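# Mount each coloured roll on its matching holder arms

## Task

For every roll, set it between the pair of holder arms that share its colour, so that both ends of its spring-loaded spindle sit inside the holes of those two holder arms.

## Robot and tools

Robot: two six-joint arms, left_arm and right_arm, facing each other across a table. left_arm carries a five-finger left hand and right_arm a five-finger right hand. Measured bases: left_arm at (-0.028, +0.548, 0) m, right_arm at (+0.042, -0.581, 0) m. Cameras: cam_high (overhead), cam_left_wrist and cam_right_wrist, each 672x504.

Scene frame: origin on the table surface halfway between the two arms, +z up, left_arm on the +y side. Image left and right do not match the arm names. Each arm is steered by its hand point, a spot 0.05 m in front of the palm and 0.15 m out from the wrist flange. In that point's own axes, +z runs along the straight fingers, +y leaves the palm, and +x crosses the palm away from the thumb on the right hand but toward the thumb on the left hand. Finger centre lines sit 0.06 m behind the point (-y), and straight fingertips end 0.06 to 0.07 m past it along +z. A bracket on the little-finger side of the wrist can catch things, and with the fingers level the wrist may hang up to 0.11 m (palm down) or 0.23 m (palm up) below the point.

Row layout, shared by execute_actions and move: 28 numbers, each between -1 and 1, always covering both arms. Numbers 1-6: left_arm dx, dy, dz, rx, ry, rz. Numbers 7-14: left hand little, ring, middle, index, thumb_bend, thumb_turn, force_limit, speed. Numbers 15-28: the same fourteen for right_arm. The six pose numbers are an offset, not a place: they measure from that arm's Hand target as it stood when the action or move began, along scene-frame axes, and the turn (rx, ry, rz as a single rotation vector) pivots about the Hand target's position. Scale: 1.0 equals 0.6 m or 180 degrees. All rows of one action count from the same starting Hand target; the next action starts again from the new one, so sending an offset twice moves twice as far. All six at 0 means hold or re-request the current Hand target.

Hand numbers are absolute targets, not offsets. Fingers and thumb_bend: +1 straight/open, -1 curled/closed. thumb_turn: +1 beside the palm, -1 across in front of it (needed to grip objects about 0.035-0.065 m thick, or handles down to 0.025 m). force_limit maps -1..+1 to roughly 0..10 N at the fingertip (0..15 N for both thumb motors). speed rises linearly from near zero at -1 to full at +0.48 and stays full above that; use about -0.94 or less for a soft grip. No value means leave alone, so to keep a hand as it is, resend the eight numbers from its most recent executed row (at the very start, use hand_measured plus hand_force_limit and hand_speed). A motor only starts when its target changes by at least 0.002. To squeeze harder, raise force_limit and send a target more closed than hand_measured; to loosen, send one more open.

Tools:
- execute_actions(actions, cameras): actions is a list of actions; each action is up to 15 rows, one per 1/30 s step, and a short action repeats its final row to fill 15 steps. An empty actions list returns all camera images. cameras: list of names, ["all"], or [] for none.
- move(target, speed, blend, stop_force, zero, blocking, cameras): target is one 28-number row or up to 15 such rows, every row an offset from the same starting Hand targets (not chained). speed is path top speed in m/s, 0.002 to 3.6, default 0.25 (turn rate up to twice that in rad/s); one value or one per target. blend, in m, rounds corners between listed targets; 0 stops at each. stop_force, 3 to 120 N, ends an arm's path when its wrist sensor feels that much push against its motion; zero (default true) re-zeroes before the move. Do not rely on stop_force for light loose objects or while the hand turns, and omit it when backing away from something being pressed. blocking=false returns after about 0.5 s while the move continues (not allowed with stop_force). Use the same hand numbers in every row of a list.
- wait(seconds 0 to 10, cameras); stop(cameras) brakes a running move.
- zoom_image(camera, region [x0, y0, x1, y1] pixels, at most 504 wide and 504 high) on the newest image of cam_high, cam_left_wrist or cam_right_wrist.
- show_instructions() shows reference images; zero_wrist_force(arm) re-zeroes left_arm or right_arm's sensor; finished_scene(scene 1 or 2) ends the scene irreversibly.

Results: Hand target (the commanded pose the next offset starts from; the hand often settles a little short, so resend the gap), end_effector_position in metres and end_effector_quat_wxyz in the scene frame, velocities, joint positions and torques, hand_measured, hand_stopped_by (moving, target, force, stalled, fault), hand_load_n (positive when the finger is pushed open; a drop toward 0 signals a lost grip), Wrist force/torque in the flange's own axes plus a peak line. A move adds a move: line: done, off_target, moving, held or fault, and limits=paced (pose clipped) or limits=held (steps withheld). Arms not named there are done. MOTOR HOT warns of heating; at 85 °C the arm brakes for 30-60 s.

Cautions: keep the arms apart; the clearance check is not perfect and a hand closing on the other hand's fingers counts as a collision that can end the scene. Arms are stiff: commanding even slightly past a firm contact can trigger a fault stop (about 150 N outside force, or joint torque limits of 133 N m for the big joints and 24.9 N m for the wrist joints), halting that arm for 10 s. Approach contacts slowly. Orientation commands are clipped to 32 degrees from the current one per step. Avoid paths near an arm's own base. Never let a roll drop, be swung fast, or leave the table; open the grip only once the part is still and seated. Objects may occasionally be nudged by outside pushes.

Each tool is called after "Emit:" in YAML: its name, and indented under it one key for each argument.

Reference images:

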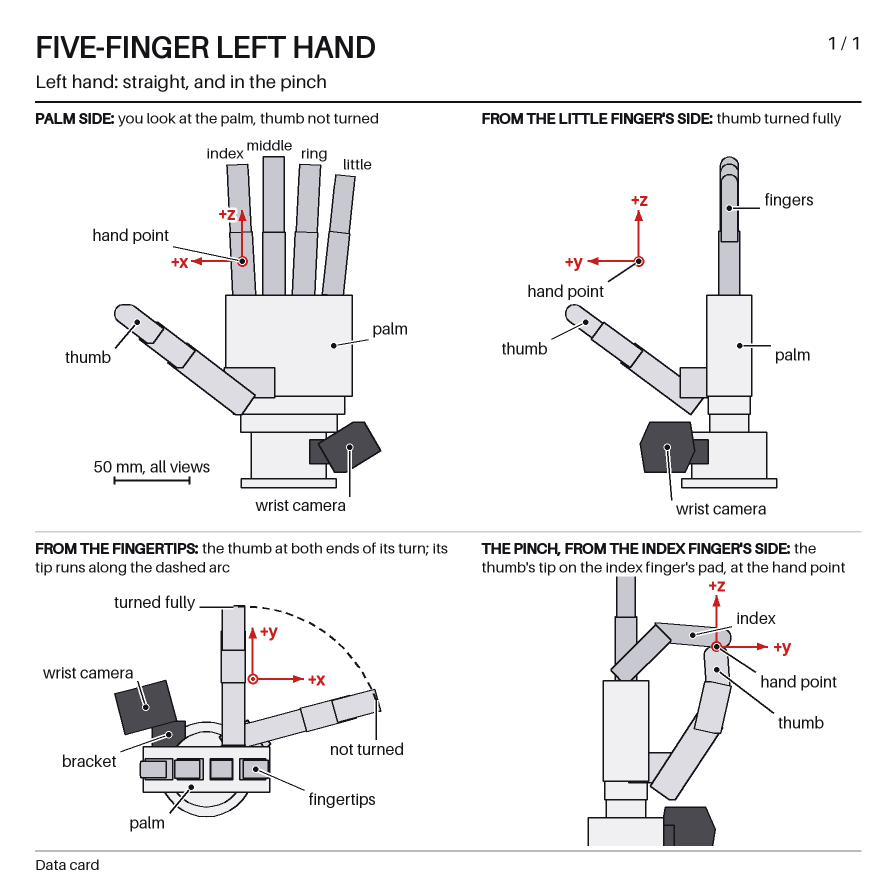

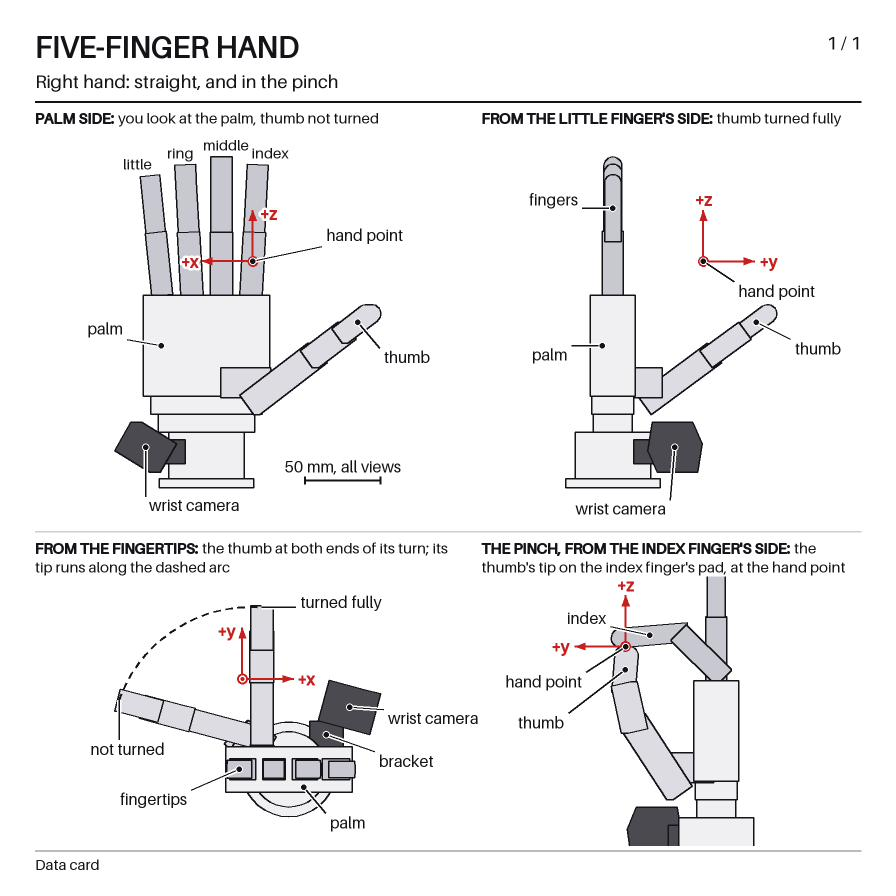

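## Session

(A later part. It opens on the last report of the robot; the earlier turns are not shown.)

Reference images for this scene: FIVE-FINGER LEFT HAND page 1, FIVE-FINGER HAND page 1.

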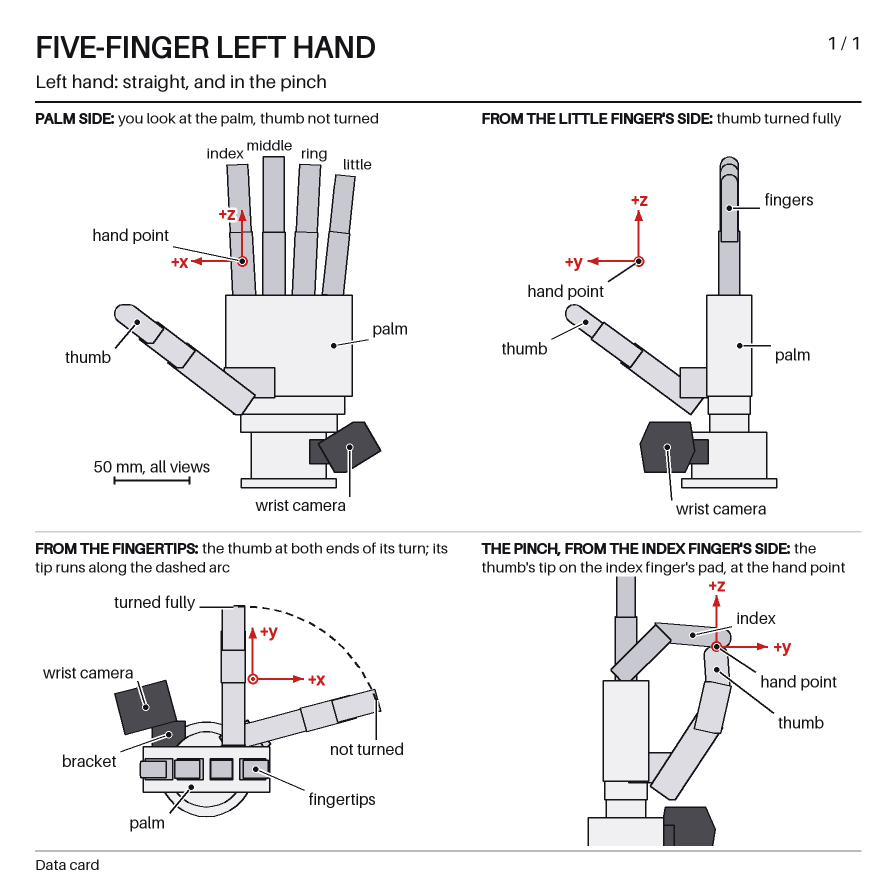

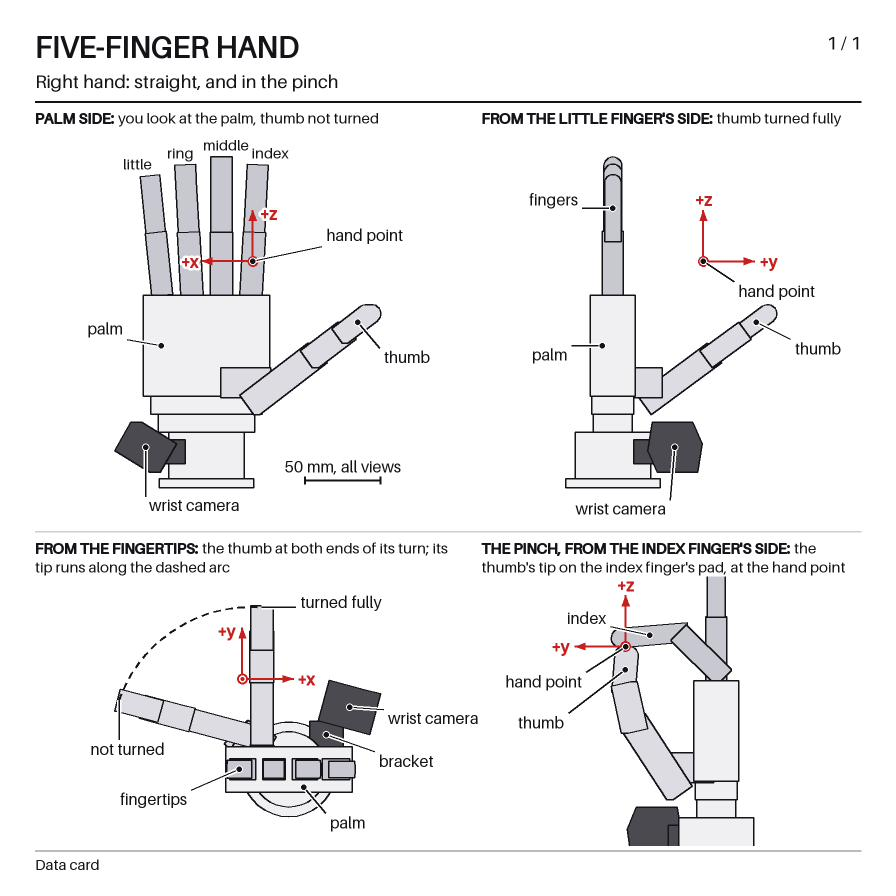

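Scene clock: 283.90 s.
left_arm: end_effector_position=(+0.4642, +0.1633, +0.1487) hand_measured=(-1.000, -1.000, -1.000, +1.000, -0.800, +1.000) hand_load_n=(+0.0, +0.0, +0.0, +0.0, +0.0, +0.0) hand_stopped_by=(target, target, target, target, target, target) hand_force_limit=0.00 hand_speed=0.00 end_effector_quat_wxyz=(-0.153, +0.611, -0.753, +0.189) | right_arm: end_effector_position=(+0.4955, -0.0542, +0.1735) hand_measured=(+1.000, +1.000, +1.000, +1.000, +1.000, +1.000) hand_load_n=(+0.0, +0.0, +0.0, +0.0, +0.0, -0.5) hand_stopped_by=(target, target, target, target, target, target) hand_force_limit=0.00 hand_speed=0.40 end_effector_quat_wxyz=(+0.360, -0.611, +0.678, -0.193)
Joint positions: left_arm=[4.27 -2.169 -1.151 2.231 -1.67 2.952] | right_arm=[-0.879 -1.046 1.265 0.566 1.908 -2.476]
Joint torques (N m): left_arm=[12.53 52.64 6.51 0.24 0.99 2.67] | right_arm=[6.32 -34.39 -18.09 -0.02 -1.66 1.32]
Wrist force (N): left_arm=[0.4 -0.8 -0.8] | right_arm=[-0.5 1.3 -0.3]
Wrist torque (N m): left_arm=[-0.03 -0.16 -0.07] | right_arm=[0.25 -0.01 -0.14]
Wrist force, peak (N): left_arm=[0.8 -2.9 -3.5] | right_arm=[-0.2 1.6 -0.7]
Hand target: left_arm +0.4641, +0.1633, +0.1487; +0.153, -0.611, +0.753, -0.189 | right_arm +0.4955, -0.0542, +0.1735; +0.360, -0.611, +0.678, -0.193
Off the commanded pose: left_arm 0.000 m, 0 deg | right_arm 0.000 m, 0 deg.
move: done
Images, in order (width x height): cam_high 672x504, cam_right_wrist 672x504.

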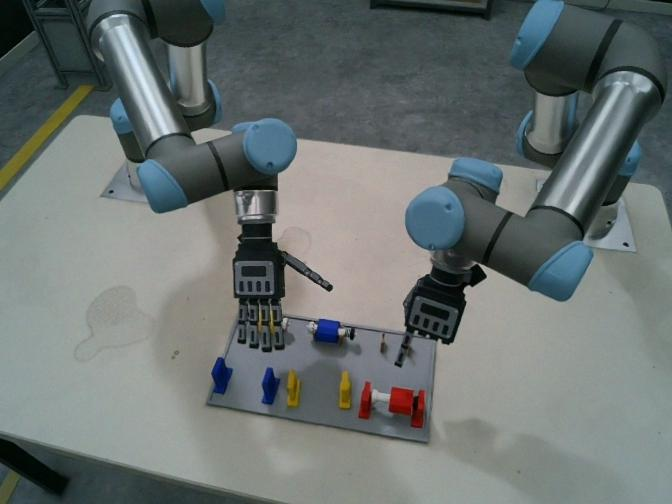

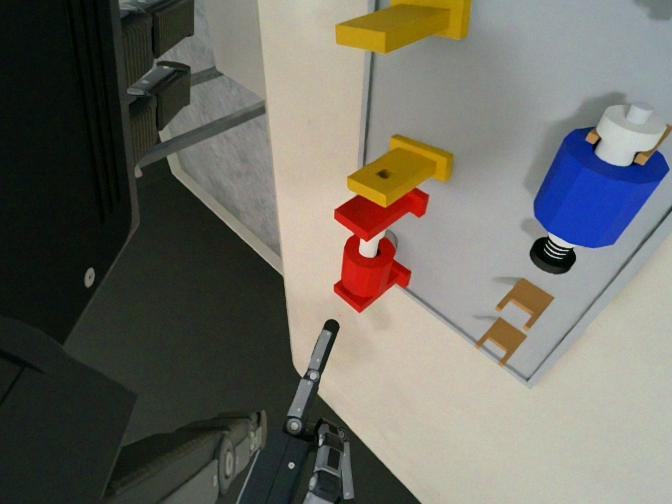

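Emit:
move:
  target: [0.099,0.0507,0.03,0.0229,-0.1028,0.0276,1,1,1,1,1,1,0,0.4,0,0,0,0,0,0,1,1,1,1,1,1,0,0.4]
  speed: 0.12
  cameras: ["cam_left_wrist"]

Scene clock: 287.40 s.
left_arm: end_effector_position=(+0.5235, +0.1937, +0.1667) hand_measured=(+1.000, +1.000, +1.000, +1.000, +1.000, +1.000) hand_load_n=(+0.0, +0.0, +0.0, +0.0, -0.5, +0.0) hand_stopped_by=(target, target, target, target, target, target) hand_force_limit=0.00 hand_speed=0.40 end_effector_quat_wxyz=(-0.301, +0.599, -0.698, +0.251) | right_arm: end_effector_position=(+0.4955, -0.0542, +0.1735) hand_measured=(+1.000, +1.000, +1.000, +1.000, +1.000, +1.000) hand_load_n=(+0.0, +0.0, +0.0, +0.0, +0.0, +0.0) hand_stopped_by=(target, target, target, target, target, target) hand_force_limit=0.00 hand_speed=0.40 end_effector_quat_wxyz=(+0.360, -0.611, +0.678, -0.193)
Joint positions: left_arm=[4.263 -2.078 -1.267 2.529 -1.885 2.992] | right_arm=[-0.879 -1.046 1.265 0.566 1.908 -2.476]
Joint torques (N m): left_arm=[-11.57 49.06 6.49 0.93 -1.96 2.65] | right_arm=[4.42 -35.76 -14.52 -0.51 -1.47 1.36]
Wrist force (N): left_arm=[0.6 -0.9 -1.2] | right_arm=[-0.3 1.1 -0.5]
Wrist torque (N m): left_arm=[-0.09 -0.24 -0.14] | right_arm=[0.24 -0.03 -0.13]
Wrist force, peak (N): left_arm=[0.9 -0.9 -1.1] | right_arm=[-0.3 1.4 -0.9]
Hand target: left_arm +0.5235, +0.1937, +0.1667; +0.301, -0.599, +0.698, -0.251 | right_arm +0.4955, -0.0542, +0.1735; +0.360, -0.611, +0.678, -0.193
Off the commanded pose: left_arm 0.000 m, 0 deg | right_arm 0.000 m, 0 deg.
move: done
Images, in order (width x height): cam_left_wrist 672x504.

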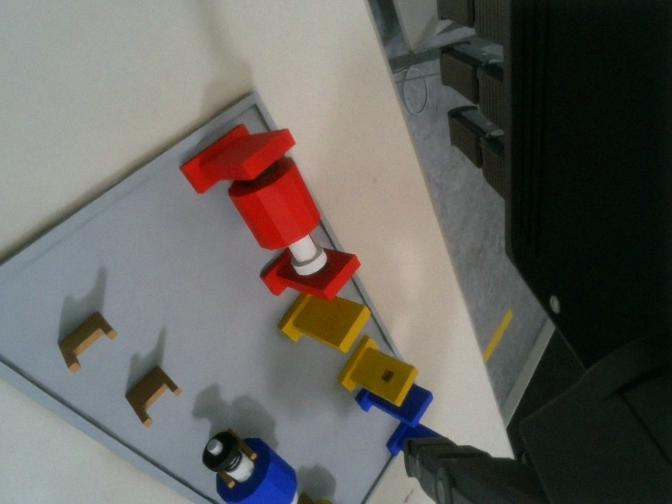

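Emit:
zoom_image:
  camera: "cam_left_wrist"
  region: [230, 210, 400, 330]

Emit:
zoom_image:
  camera: "cam_left_wrist"
  region: [170, 100, 380, 310]

Scaled by 2.965 from the camera's 672x504 image, which has a finer 960x720 frame.

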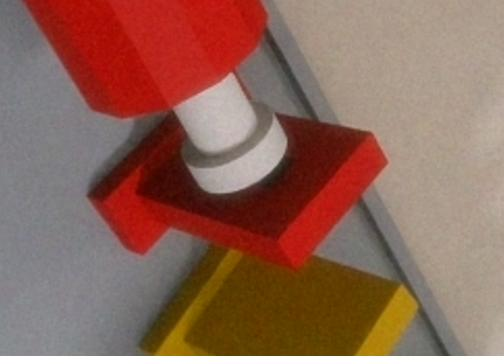

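Scaled by 2.400 from the camera's 672x504 image, which has a finer 960x720 frame.

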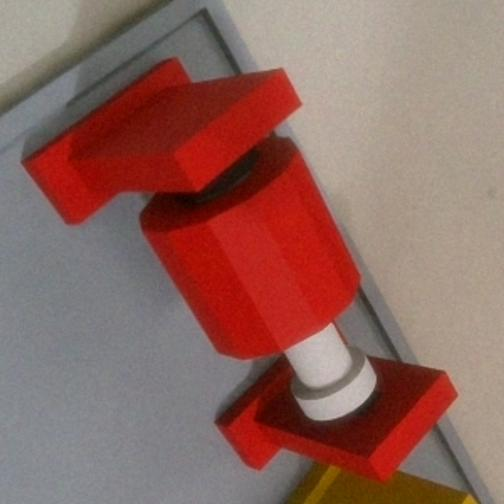

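Emit:
zoom_image:
  camera: "cam_left_wrist"
  region: [320, 310, 440, 420]

Emit:
zoom_image:
  camera: "cam_left_wrist"
  region: [260, 220, 370, 310]

Scaled by 4.200 from the camera's 672x504 image, which has a finer 960x720 frame.

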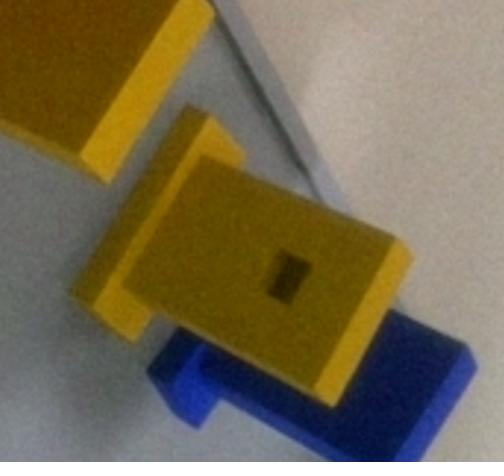

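Scaled by 4.582 from the camera's 672x504 image, which has a finer 960x720 frame.

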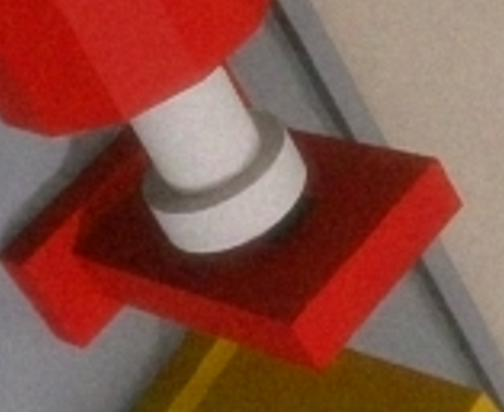

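Emit:
move:
  target:
    - [0.0108,-0.0467,-0.02,0.0620,-0.0021,0.0054,-1,-1,0.2,0.2,0.95,-1,0.8,0,0,0,0,0,0,0,1,1,1,1,1,1,0,0.4]
    - [0.0397,-0.0622,-0.1037,0.0620,-0.0021,0.0054,-1,-1,0.2,0.2,0.95,-1,0.8,0,0,0,0,0,0,0,1,1,1,1,1,1,0,0.4]
  speed: 0.12
  cameras: ["cam_left_wrist","cam_right_wrist"]

Scene clock: 293.87 s.
left_arm: end_effector_position=(+0.5473, +0.1565, +0.1046) hand_measured=(-1.000, -1.000, +0.200, +0.200, +0.950, -1.000) hand_load_n=(+0.0, +0.0, +0.0, +0.0, +0.0, +0.0) hand_stopped_by=(target, target, target, target, target, target) hand_force_limit=0.80 hand_speed=0.00 end_effector_quat_wxyz=(-0.363, +0.572, -0.713, +0.181) | right_arm: end_effector_position=(+0.4955, -0.0542, +0.1735) hand_measured=(+1.000, +1.000, +1.000, +1.000, +1.000, +1.000) hand_load_n=(+0.0, +0.0, +0.0, +0.0, +0.0, +0.0) hand_stopped_by=(target, target, target, target, target, target) hand_force_limit=0.00 hand_speed=0.40 end_effector_quat_wxyz=(+0.360, -0.611, +0.678, -0.193)
Joint positions: left_arm=[4.15 -2.313 -1.062 2.481 -2.103 3.011] | right_arm=[-0.879 -1.046 1.265 0.566 1.908 -2.476]
Joint torques (N m): left_arm=[12.39 34.55 34.13 0.71 0.69 2.61] | right_arm=[1.79 -36.65 -9.85 -0.64 -1.47 1.19]
Wrist force (N): left_arm=[0.4 -0.8 -0.7] | right_arm=[-0.4 1.1 -0.6]
Wrist torque (N m): left_arm=[-0.03 -0.20 -0.17] | right_arm=[0.24 -0.02 -0.14]
Wrist force, peak (N): left_arm=[0.1 -1.0 -1.7] | right_arm=[-0.7 1.5 -0.7]
Hand target: left_arm +0.5473, +0.1564, +0.1045; +0.363, -0.572, +0.713, -0.181 | right_arm +0.4955, -0.0542, +0.1735; +0.360, -0.611, +0.678, -0.193
Off the commanded pose: left_arm 0.000 m, 0 deg | right_arm 0.000 m, 0 deg.
move: done
Images, in order (width x height): cam_left_wrist 672x504, cam_right_wrist 672x504.

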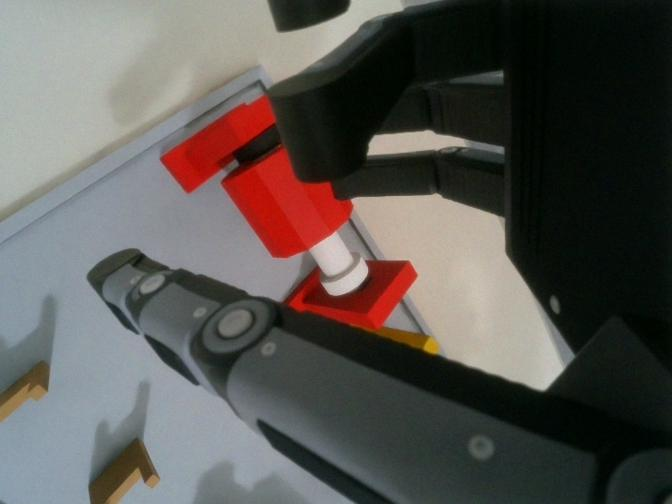

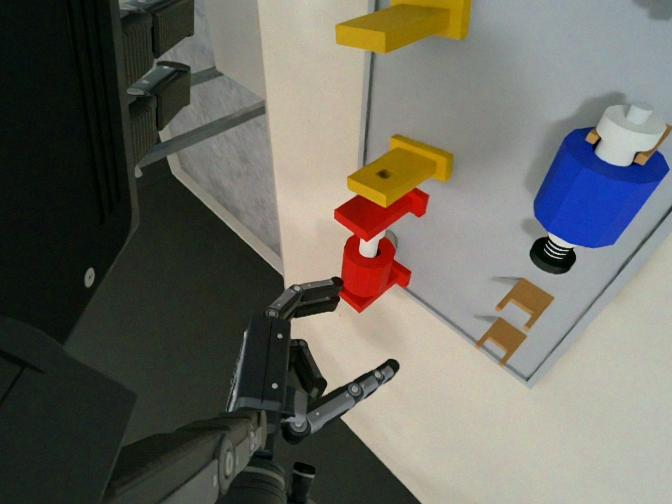

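Emit:
zoom_image:
  camera: "cam_left_wrist"
  region: [270, 200, 440, 340]

Scaled by 2.965 from the camera's 672x504 image, which has a finer 960x720 frame.

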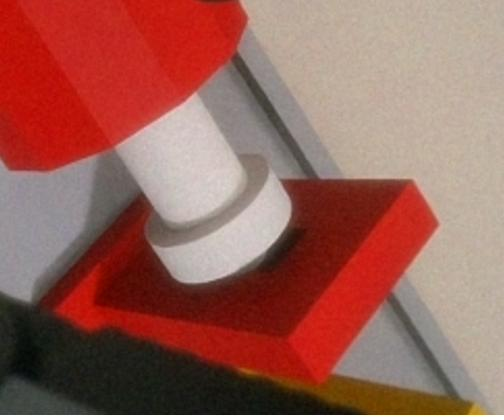

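Emit:
move:
  target: [0.075,0,-0.0783,0,0,0,-1,-1,0.2,0.2,0.95,-1,0.8,0,0,0,0,0,0,0,1,1,1,1,1,1,0,0.4]
  speed: 0.05
  stop_force: 4
  cameras: ["cam_left_wrist","cam_right_wrist"]

Emit:
zoom_image:
  camera: "cam_right_wrist"
  region: [240, 190, 420, 340]

Scene clock: 296.67 s.
left_arm: end_effector_position=(+0.5923, +0.1564, +0.0575) hand_measured=(-1.000, -1.000, +0.200, +0.200, +0.950, -1.000) hand_load_n=(+0.5, +0.0, +0.0, +0.0, +0.0, +0.0) hand_stopped_by=(target, target, target, target, target, target) hand_force_limit=0.80 hand_speed=0.00 end_effector_quat_wxyz=(-0.363, +0.572, -0.713, +0.181) | right_arm: end_effector_position=(+0.4955, -0.0542, +0.1735) hand_measured=(+1.000, +1.000, +1.000, +1.000, +1.000, +1.000) hand_load_n=(+0.0, +0.0, +0.0, +0.0, +0.0, +0.0) hand_stopped_by=(target, target, target, target, target, target) hand_force_limit=0.00 hand_speed=0.40 end_effector_quat_wxyz=(+0.360, -0.611, +0.678, -0.193)
Joint positions: left_arm=[4.187 -2.433 -0.966 2.522 -2.079 3.044] | right_arm=[-0.879 -1.046 1.265 0.566 1.908 -2.476]
Joint torques (N m): left_arm=[12.37 37.83 33.78 0.36 0.63 2.63] | right_arm=[2.61 -38.8 -7.49 -0.86 -1.34 1.14]
Wrist force (N): left_arm=[-0.1 -0.8 -1.3] | right_arm=[-0.5 1.3 -0.5]
Wrist torque (N m): left_arm=[0.04 -0.10 -0.22] | right_arm=[0.26 0.00 -0.14]
Wrist force, peak (N): left_arm=[1.3 -5.0 -4.6] | right_arm=[-0.2 1.5 -0.8]
Hand target: left_arm +0.5923, +0.1564, +0.0575; +0.363, -0.572, +0.713, -0.181 | right_arm +0.4955, -0.0542, +0.1735; +0.360, -0.611, +0.678, -0.193
Off the commanded pose: left_arm 0.000 m, 0 deg | right_arm 0.000 m, 0 deg.
move: done
Images, in order (width x height): cam_left_wrist 672x504, cam_right_wrist 672x504.

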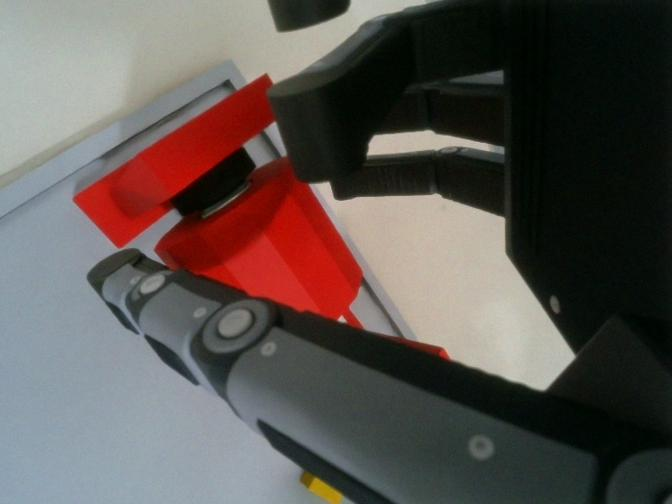

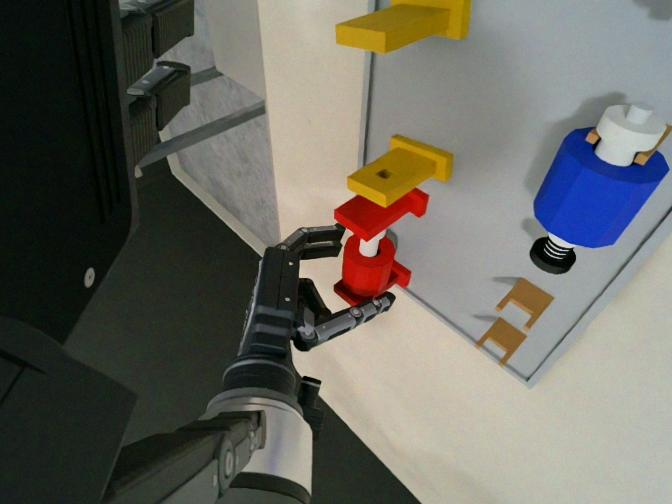

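Scaled by 2.800 from the camera's 672x504 image, which has a finer 960x720 frame.

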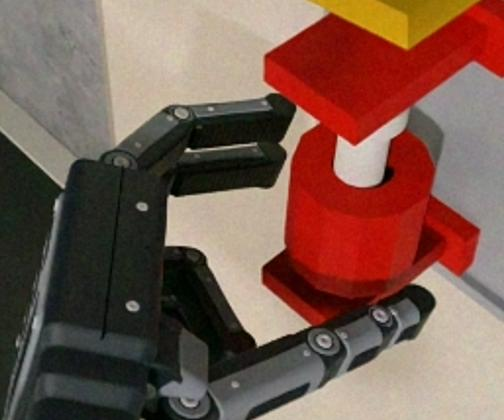

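Emit:
move:
  target: [0,0,0,0,0,0,-1,-1,-0.6,-0.6,-0.3,-1,0.7,-0.92,0,0,0,0,0,0,1,1,1,1,1,1,0,0.4]
  cameras: ["cam_left_wrist","cam_right_wrist"]

Emit:
zoom_image:
  camera: "cam_right_wrist"
  region: [280, 200, 420, 310]

Scene clock: 298.40 s.
left_arm: end_effector_position=(+0.5923, +0.1564, +0.0575) hand_measured=(-1.000, -1.000, -0.058, -0.088, +0.822, -1.000) hand_load_n=(+0.0, +0.0, +5.0, +10.5, +17.5, -4.5) hand_stopped_by=(target, target, force, force, force, target) hand_force_limit=0.70 hand_speed=-0.92 end_effector_quat_wxyz=(-0.363, +0.572, -0.713, +0.181) | right_arm: end_effector_position=(+0.4955, -0.0542, +0.1735) hand_measured=(+1.000, +1.000, +1.000, +1.000, +1.000, +1.000) hand_load_n=(+0.0, +0.0, +0.0, +0.0, +0.0, +0.0) hand_stopped_by=(target, target, target, target, target, target) hand_force_limit=0.00 hand_speed=0.40 end_effector_quat_wxyz=(+0.360, -0.611, +0.678, -0.193)
Joint positions: left_arm=[4.187 -2.433 -0.966 2.522 -2.079 3.044] | right_arm=[-0.879 -1.046 1.265 0.566 1.908 -2.476]
Joint torques (N m): left_arm=[11.75 39.46 33.65 -1.01 0.5 2.52] | right_arm=[2.46 -38.12 -7.39 -0.72 -1.64 0.96]
Wrist force (N): left_arm=[0.0 -0.5 -1.0] | right_arm=[-0.6 1.2 -0.9]
Wrist torque (N m): left_arm=[0.05 -0.10 -0.23] | right_arm=[0.27 0.02 -0.15]
Wrist force, peak (N): left_arm=[-0.1 -0.9 -1.4] | right_arm=[-0.3 1.6 -0.4]
Hand target: left_arm +0.5923, +0.1564, +0.0575; +0.363, -0.572, +0.713, -0.181 | right_arm +0.4955, -0.0542, +0.1735; +0.360, -0.611, +0.678, -0.193
Off the commanded pose: left_arm 0.000 m, 0 deg | right_arm 0.000 m, 0 deg.
move: done
Images, in order (width x height): cam_left_wrist 672x504, cam_right_wrist 672x504.

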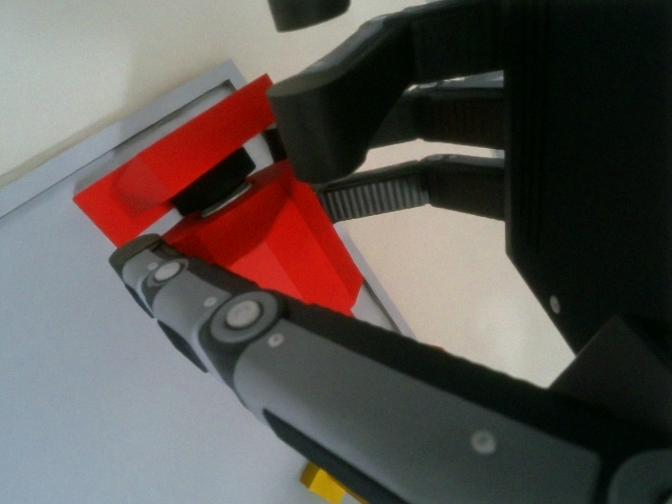

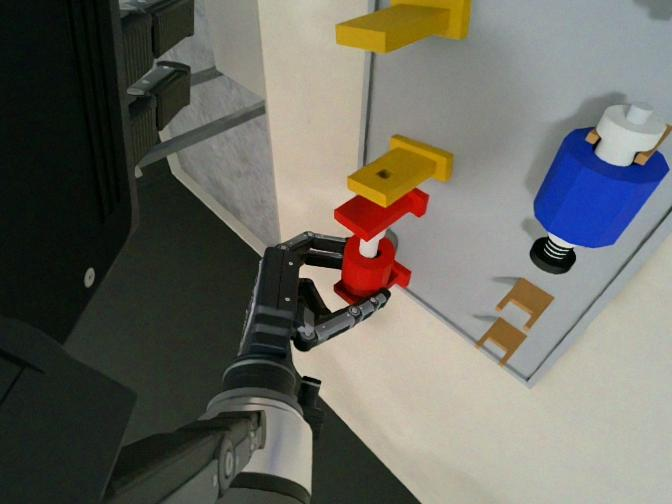

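Scaled by 3.600 from the camera's 672x504 image, which has a finer 960x720 frame.

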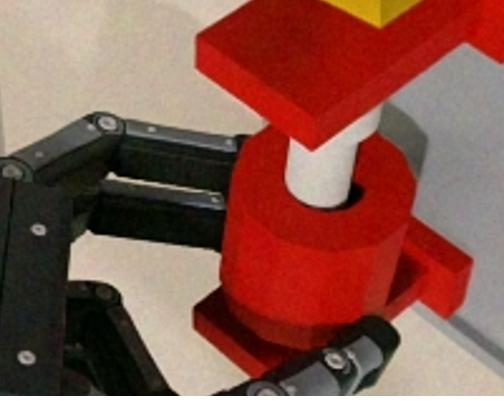

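Emit:
move:
  target: [0.0035,0.0013,0.0047,-0.0222,0,0.0167,-1,-1,-0.6,-0.6,-0.3,-1,0.7,-0.92,0,0,0,0,0,0,1,1,1,1,1,1,0,0.4]
  speed: 0.02
  cameras: ["cam_high","cam_right_wrist"]

Emit:
zoom_image:
  camera: "cam_high"
  region: [350, 370, 430, 430]

Emit:
zoom_image:
  camera: "cam_right_wrist"
  region: [280, 200, 420, 310]

Scene clock: 301.30 s.
left_arm: end_effector_position=(+0.5944, +0.1572, +0.0603) hand_measured=(-1.000, -1.000, -0.058, -0.088, +0.822, -1.000) hand_load_n=(+0.0, +0.0, +6.0, +8.5, +16.5, -4.0) hand_stopped_by=(target, target, force, force, force, target) hand_force_limit=0.70 hand_speed=-0.92 end_effector_quat_wxyz=(-0.347, +0.603, -0.691, +0.196) | right_arm: end_effector_position=(+0.4955, -0.0542, +0.1735) hand_measured=(+1.000, +1.000, +1.000, +1.000, +1.000, +1.000) hand_load_n=(+0.0, +0.0, +0.0, +0.0, +0.0, +0.0) hand_stopped_by=(target, target, target, target, target, target) hand_force_limit=0.00 hand_speed=0.40 end_effector_quat_wxyz=(+0.360, -0.611, +0.678, -0.193)
Joint positions: left_arm=[4.202 -2.421 -0.977 2.517 -2.056 2.967] | right_arm=[-0.879 -1.046 1.265 0.566 1.908 -2.476]
Joint torques (N m): left_arm=[11.85 60.89 6.87 -2.94 0.6 -2.52] | right_arm=[-0.52 -39.84 -7.64 -0.6 -1.66 0.71]
Wrist force (N): left_arm=[0.5 0.8 -1.0] | right_arm=[-0.2 1.2 -0.4]
Wrist torque (N m): left_arm=[0.16 -0.13 -0.03] | right_arm=[0.23 -0.06 -0.12]
Wrist force, peak (N): left_arm=[0.7 0.9 -0.8] | right_arm=[-0.2 1.5 -0.7]
Hand target: left_arm +0.5944, +0.1572, +0.0604; +0.347, -0.603, +0.691, -0.196 | right_arm +0.4955, -0.0542, +0.1735; +0.360, -0.611, +0.678, -0.193
Off the commanded pose: left_arm 0.000 m, 0 deg | right_arm 0.000 m, 0 deg.
move: done
Images, in order (width x height): cam_high 672x504, cam_right_wrist 672x504.

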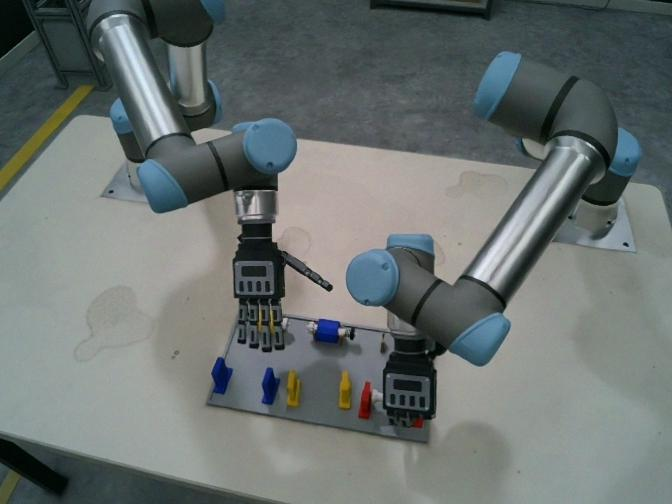

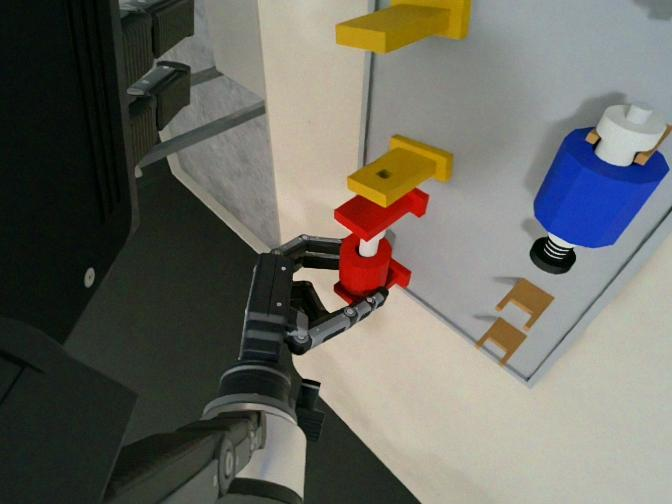

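Scaled by 6.300 from the camera's 672x504 image, which has a finer 960x720 frame.

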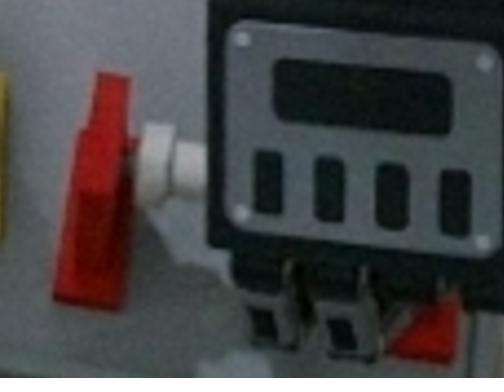

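Scaled by 3.600 from the camera's 672x504 image, which has a finer 960x720 frame.

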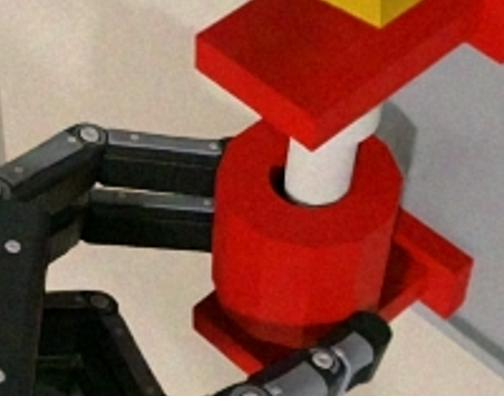

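Emit:
move:
  target: [0.0035,0.001,0.0037,-0.0194,0,0.0139,-1,-1,-0.6,-0.6,-0.3,-1,0.7,-0.92,0,0,0,0,0,0,1,1,1,1,1,1,0,0.4]
  speed: 0.02
  cameras: ["cam_high","cam_right_wrist"]

Emit:
zoom_image:
  camera: "cam_high"
  region: [350, 370, 430, 430]

Emit:
zoom_image:
  camera: "cam_right_wrist"
  region: [280, 200, 420, 310]

Scene clock: 303.73 s.
left_arm: end_effector_position=(+0.5965, +0.1578, +0.0626) hand_measured=(-1.000, -1.000, -0.058, -0.090, +0.822, -1.000) hand_load_n=(+0.0, +0.0, +7.5, +2.5, +14.5, -4.0) hand_stopped_by=(target, target, force, force, force, target) hand_force_limit=0.70 hand_speed=-0.92 end_effector_quat_wxyz=(-0.333, +0.628, -0.672, +0.209) | right_arm: end_effector_position=(+0.4955, -0.0542, +0.1735) hand_measured=(+1.000, +1.000, +1.000, +1.000, +1.000, +1.000) hand_load_n=(+0.0, +0.0, +0.0, +0.0, +0.0, +0.0) hand_stopped_by=(target, target, target, target, target, target) hand_force_limit=0.00 hand_speed=0.40 end_effector_quat_wxyz=(+0.360, -0.611, +0.678, -0.193)
Joint positions: left_arm=[4.216 -2.411 -0.988 2.517 -2.033 2.902] | right_arm=[-0.879 -1.046 1.265 0.566 1.908 -2.476]
Joint torques (N m): left_arm=[12.57 61.71 8.8 1.17 0.71 -2.71] | right_arm=[-2.28 -40.44 -6.59 -0.79 -1.52 0.68]
Wrist force (N): left_arm=[-0.7 3.9 -2.1] | right_arm=[-0.3 1.4 -0.5]
Wrist torque (N m): left_arm=[0.14 -0.11 -0.01] | right_arm=[0.27 -0.03 -0.12]
Wrist force, peak (N): left_arm=[-0.2 4.2 -1.7] | right_arm=[-0.1 1.7 -0.5]
Hand target: left_arm +0.5965, +0.1578, +0.0626; -0.333, +0.628, -0.672, +0.210 | right_arm +0.4955, -0.0542, +0.1735; +0.360, -0.611, +0.678, -0.193
Off the commanded pose: left_arm 0.000 m, 0 deg | right_arm 0.000 m, 0 deg.
move: done
Images, in order (width x height): cam_high 672x504, cam_right_wrist 672x504.

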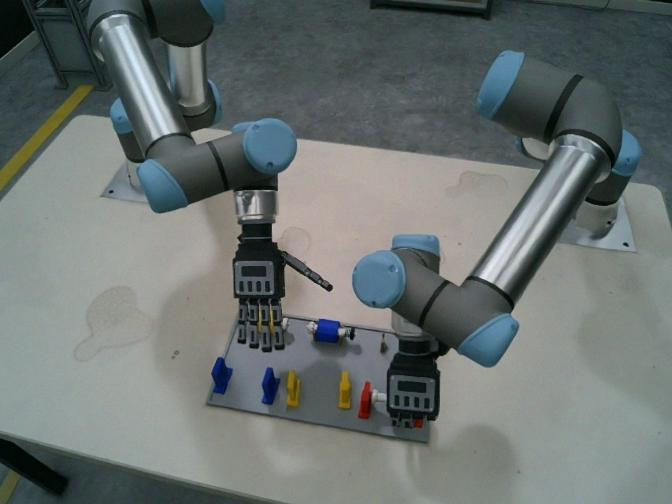

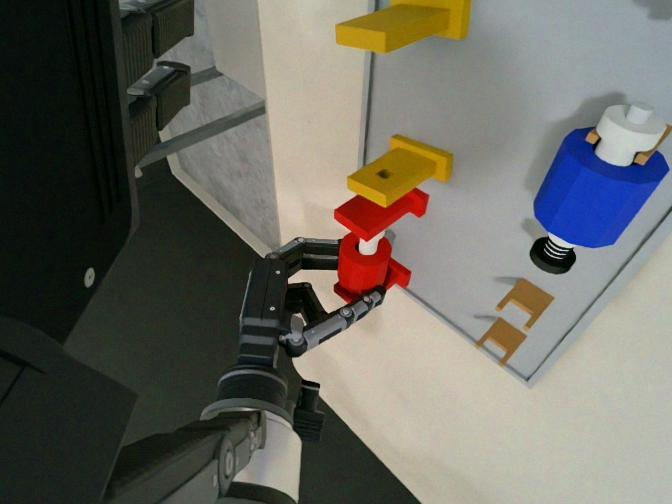

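Scaled by 6.300 from the camera's 672x504 image, which has a finer 960x720 frame.

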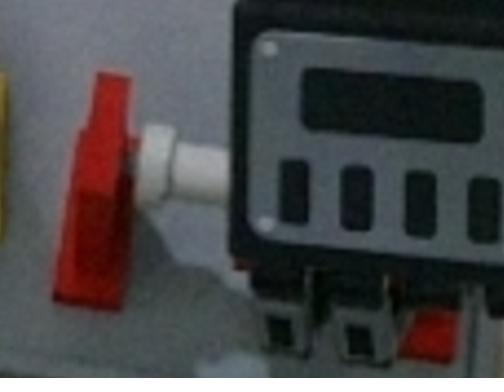

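Scaled by 3.600 from the camera's 672x504 image, which has a finer 960x720 frame.

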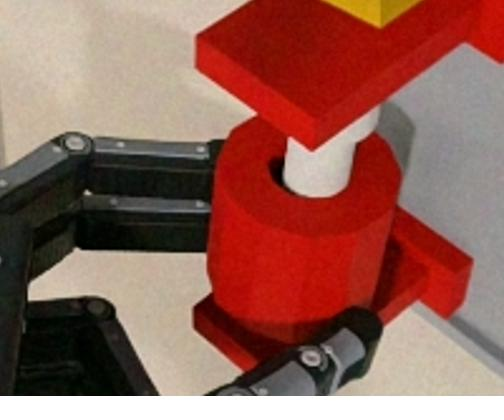

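Emit:
move:
  target: [0.0025,0.0008,0.0033,-0.0139,0,0.0083,-1,-1,-0.6,-0.6,-0.3,-1,0.7,-0.92,0,0,0,0,0,0,1,1,1,1,1,1,0,0.4]
  speed: 0.02
  cameras: ["cam_high","cam_right_wrist"]

Emit:
zoom_image:
  camera: "cam_high"
  region: [350, 370, 430, 430]

Emit:
zoom_image:
  camera: "cam_right_wrist"
  region: [280, 200, 420, 310]

Scene clock: 305.67 s.
left_arm: end_effector_position=(+0.5980, +0.1583, +0.0645) hand_measured=(-1.000, -1.000, -0.060, -0.090, +0.820, -1.000) hand_load_n=(+0.0, +0.0, +0.0, +0.0, +5.0, -2.0) hand_stopped_by=(target, target, force, force, force, target) hand_force_limit=0.70 hand_speed=-0.92 end_effector_quat_wxyz=(-0.322, +0.644, -0.659, +0.220) | right_arm: end_effector_position=(+0.4955, -0.0542, +0.1735) hand_measured=(+1.000, +1.000, +1.000, +1.000, +1.000, +1.000) hand_load_n=(+0.0, -0.5, +0.0, +0.0, +0.0, +0.0) hand_stopped_by=(target, target, target, target, target, target) hand_force_limit=0.00 hand_speed=0.40 end_effector_quat_wxyz=(+0.360, -0.611, +0.678, -0.193)
Joint positions: left_arm=[4.227 -2.401 -1 2.521 -2.013 2.862] | right_arm=[-0.879 -1.046 1.265 0.566 1.908 -2.476]
Joint torques (N m): left_arm=[12.81 58.96 8.24 1.74 0.7 -2.6] | right_arm=[-2.18 -41.58 -7.51 -0.66 -1.76 0.68]
Wrist force (N): left_arm=[-0.3 1.4 -4.1] | right_arm=[-0.3 1.3 -0.4]
Wrist torque (N m): left_arm=[0.02 -0.20 0.01] | right_arm=[0.27 -0.03 -0.13]
Wrist force, peak (N): left_arm=[-0.5 3.5 -3.2] | right_arm=[-0.4 1.5 -0.7]
Hand target: left_arm +0.5980, +0.1583, +0.0646; -0.322, +0.644, -0.659, +0.220 | right_arm +0.4955, -0.0542, +0.1735; +0.360, -0.611, +0.678, -0.193
Off the commanded pose: left_arm 0.000 m, 0 deg | right_arm 0.000 m, 0 deg.
move: done
Images, in order (width x height): cam_high 672x504, cam_right_wrist 672x504.

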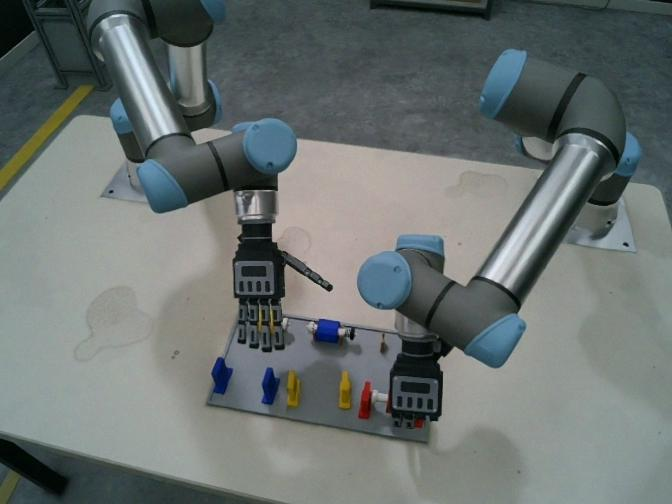

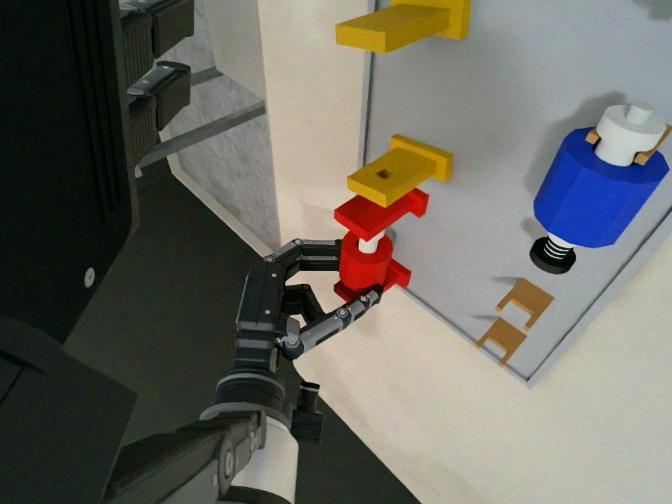

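Scaled by 6.300 from the camera's 672x504 image, which has a finer 960x720 frame.

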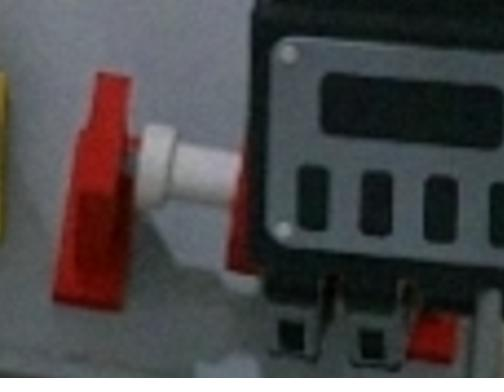

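Scaled by 3.600 from the camera's 672x504 image, which has a finer 960x720 frame.

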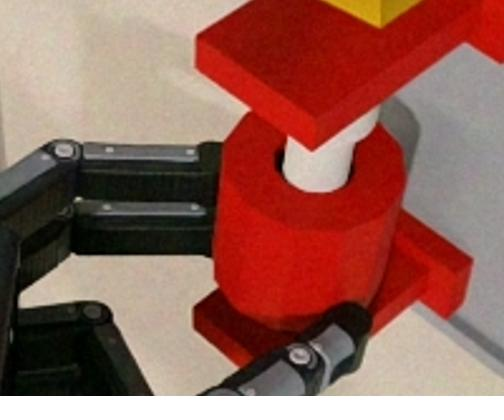

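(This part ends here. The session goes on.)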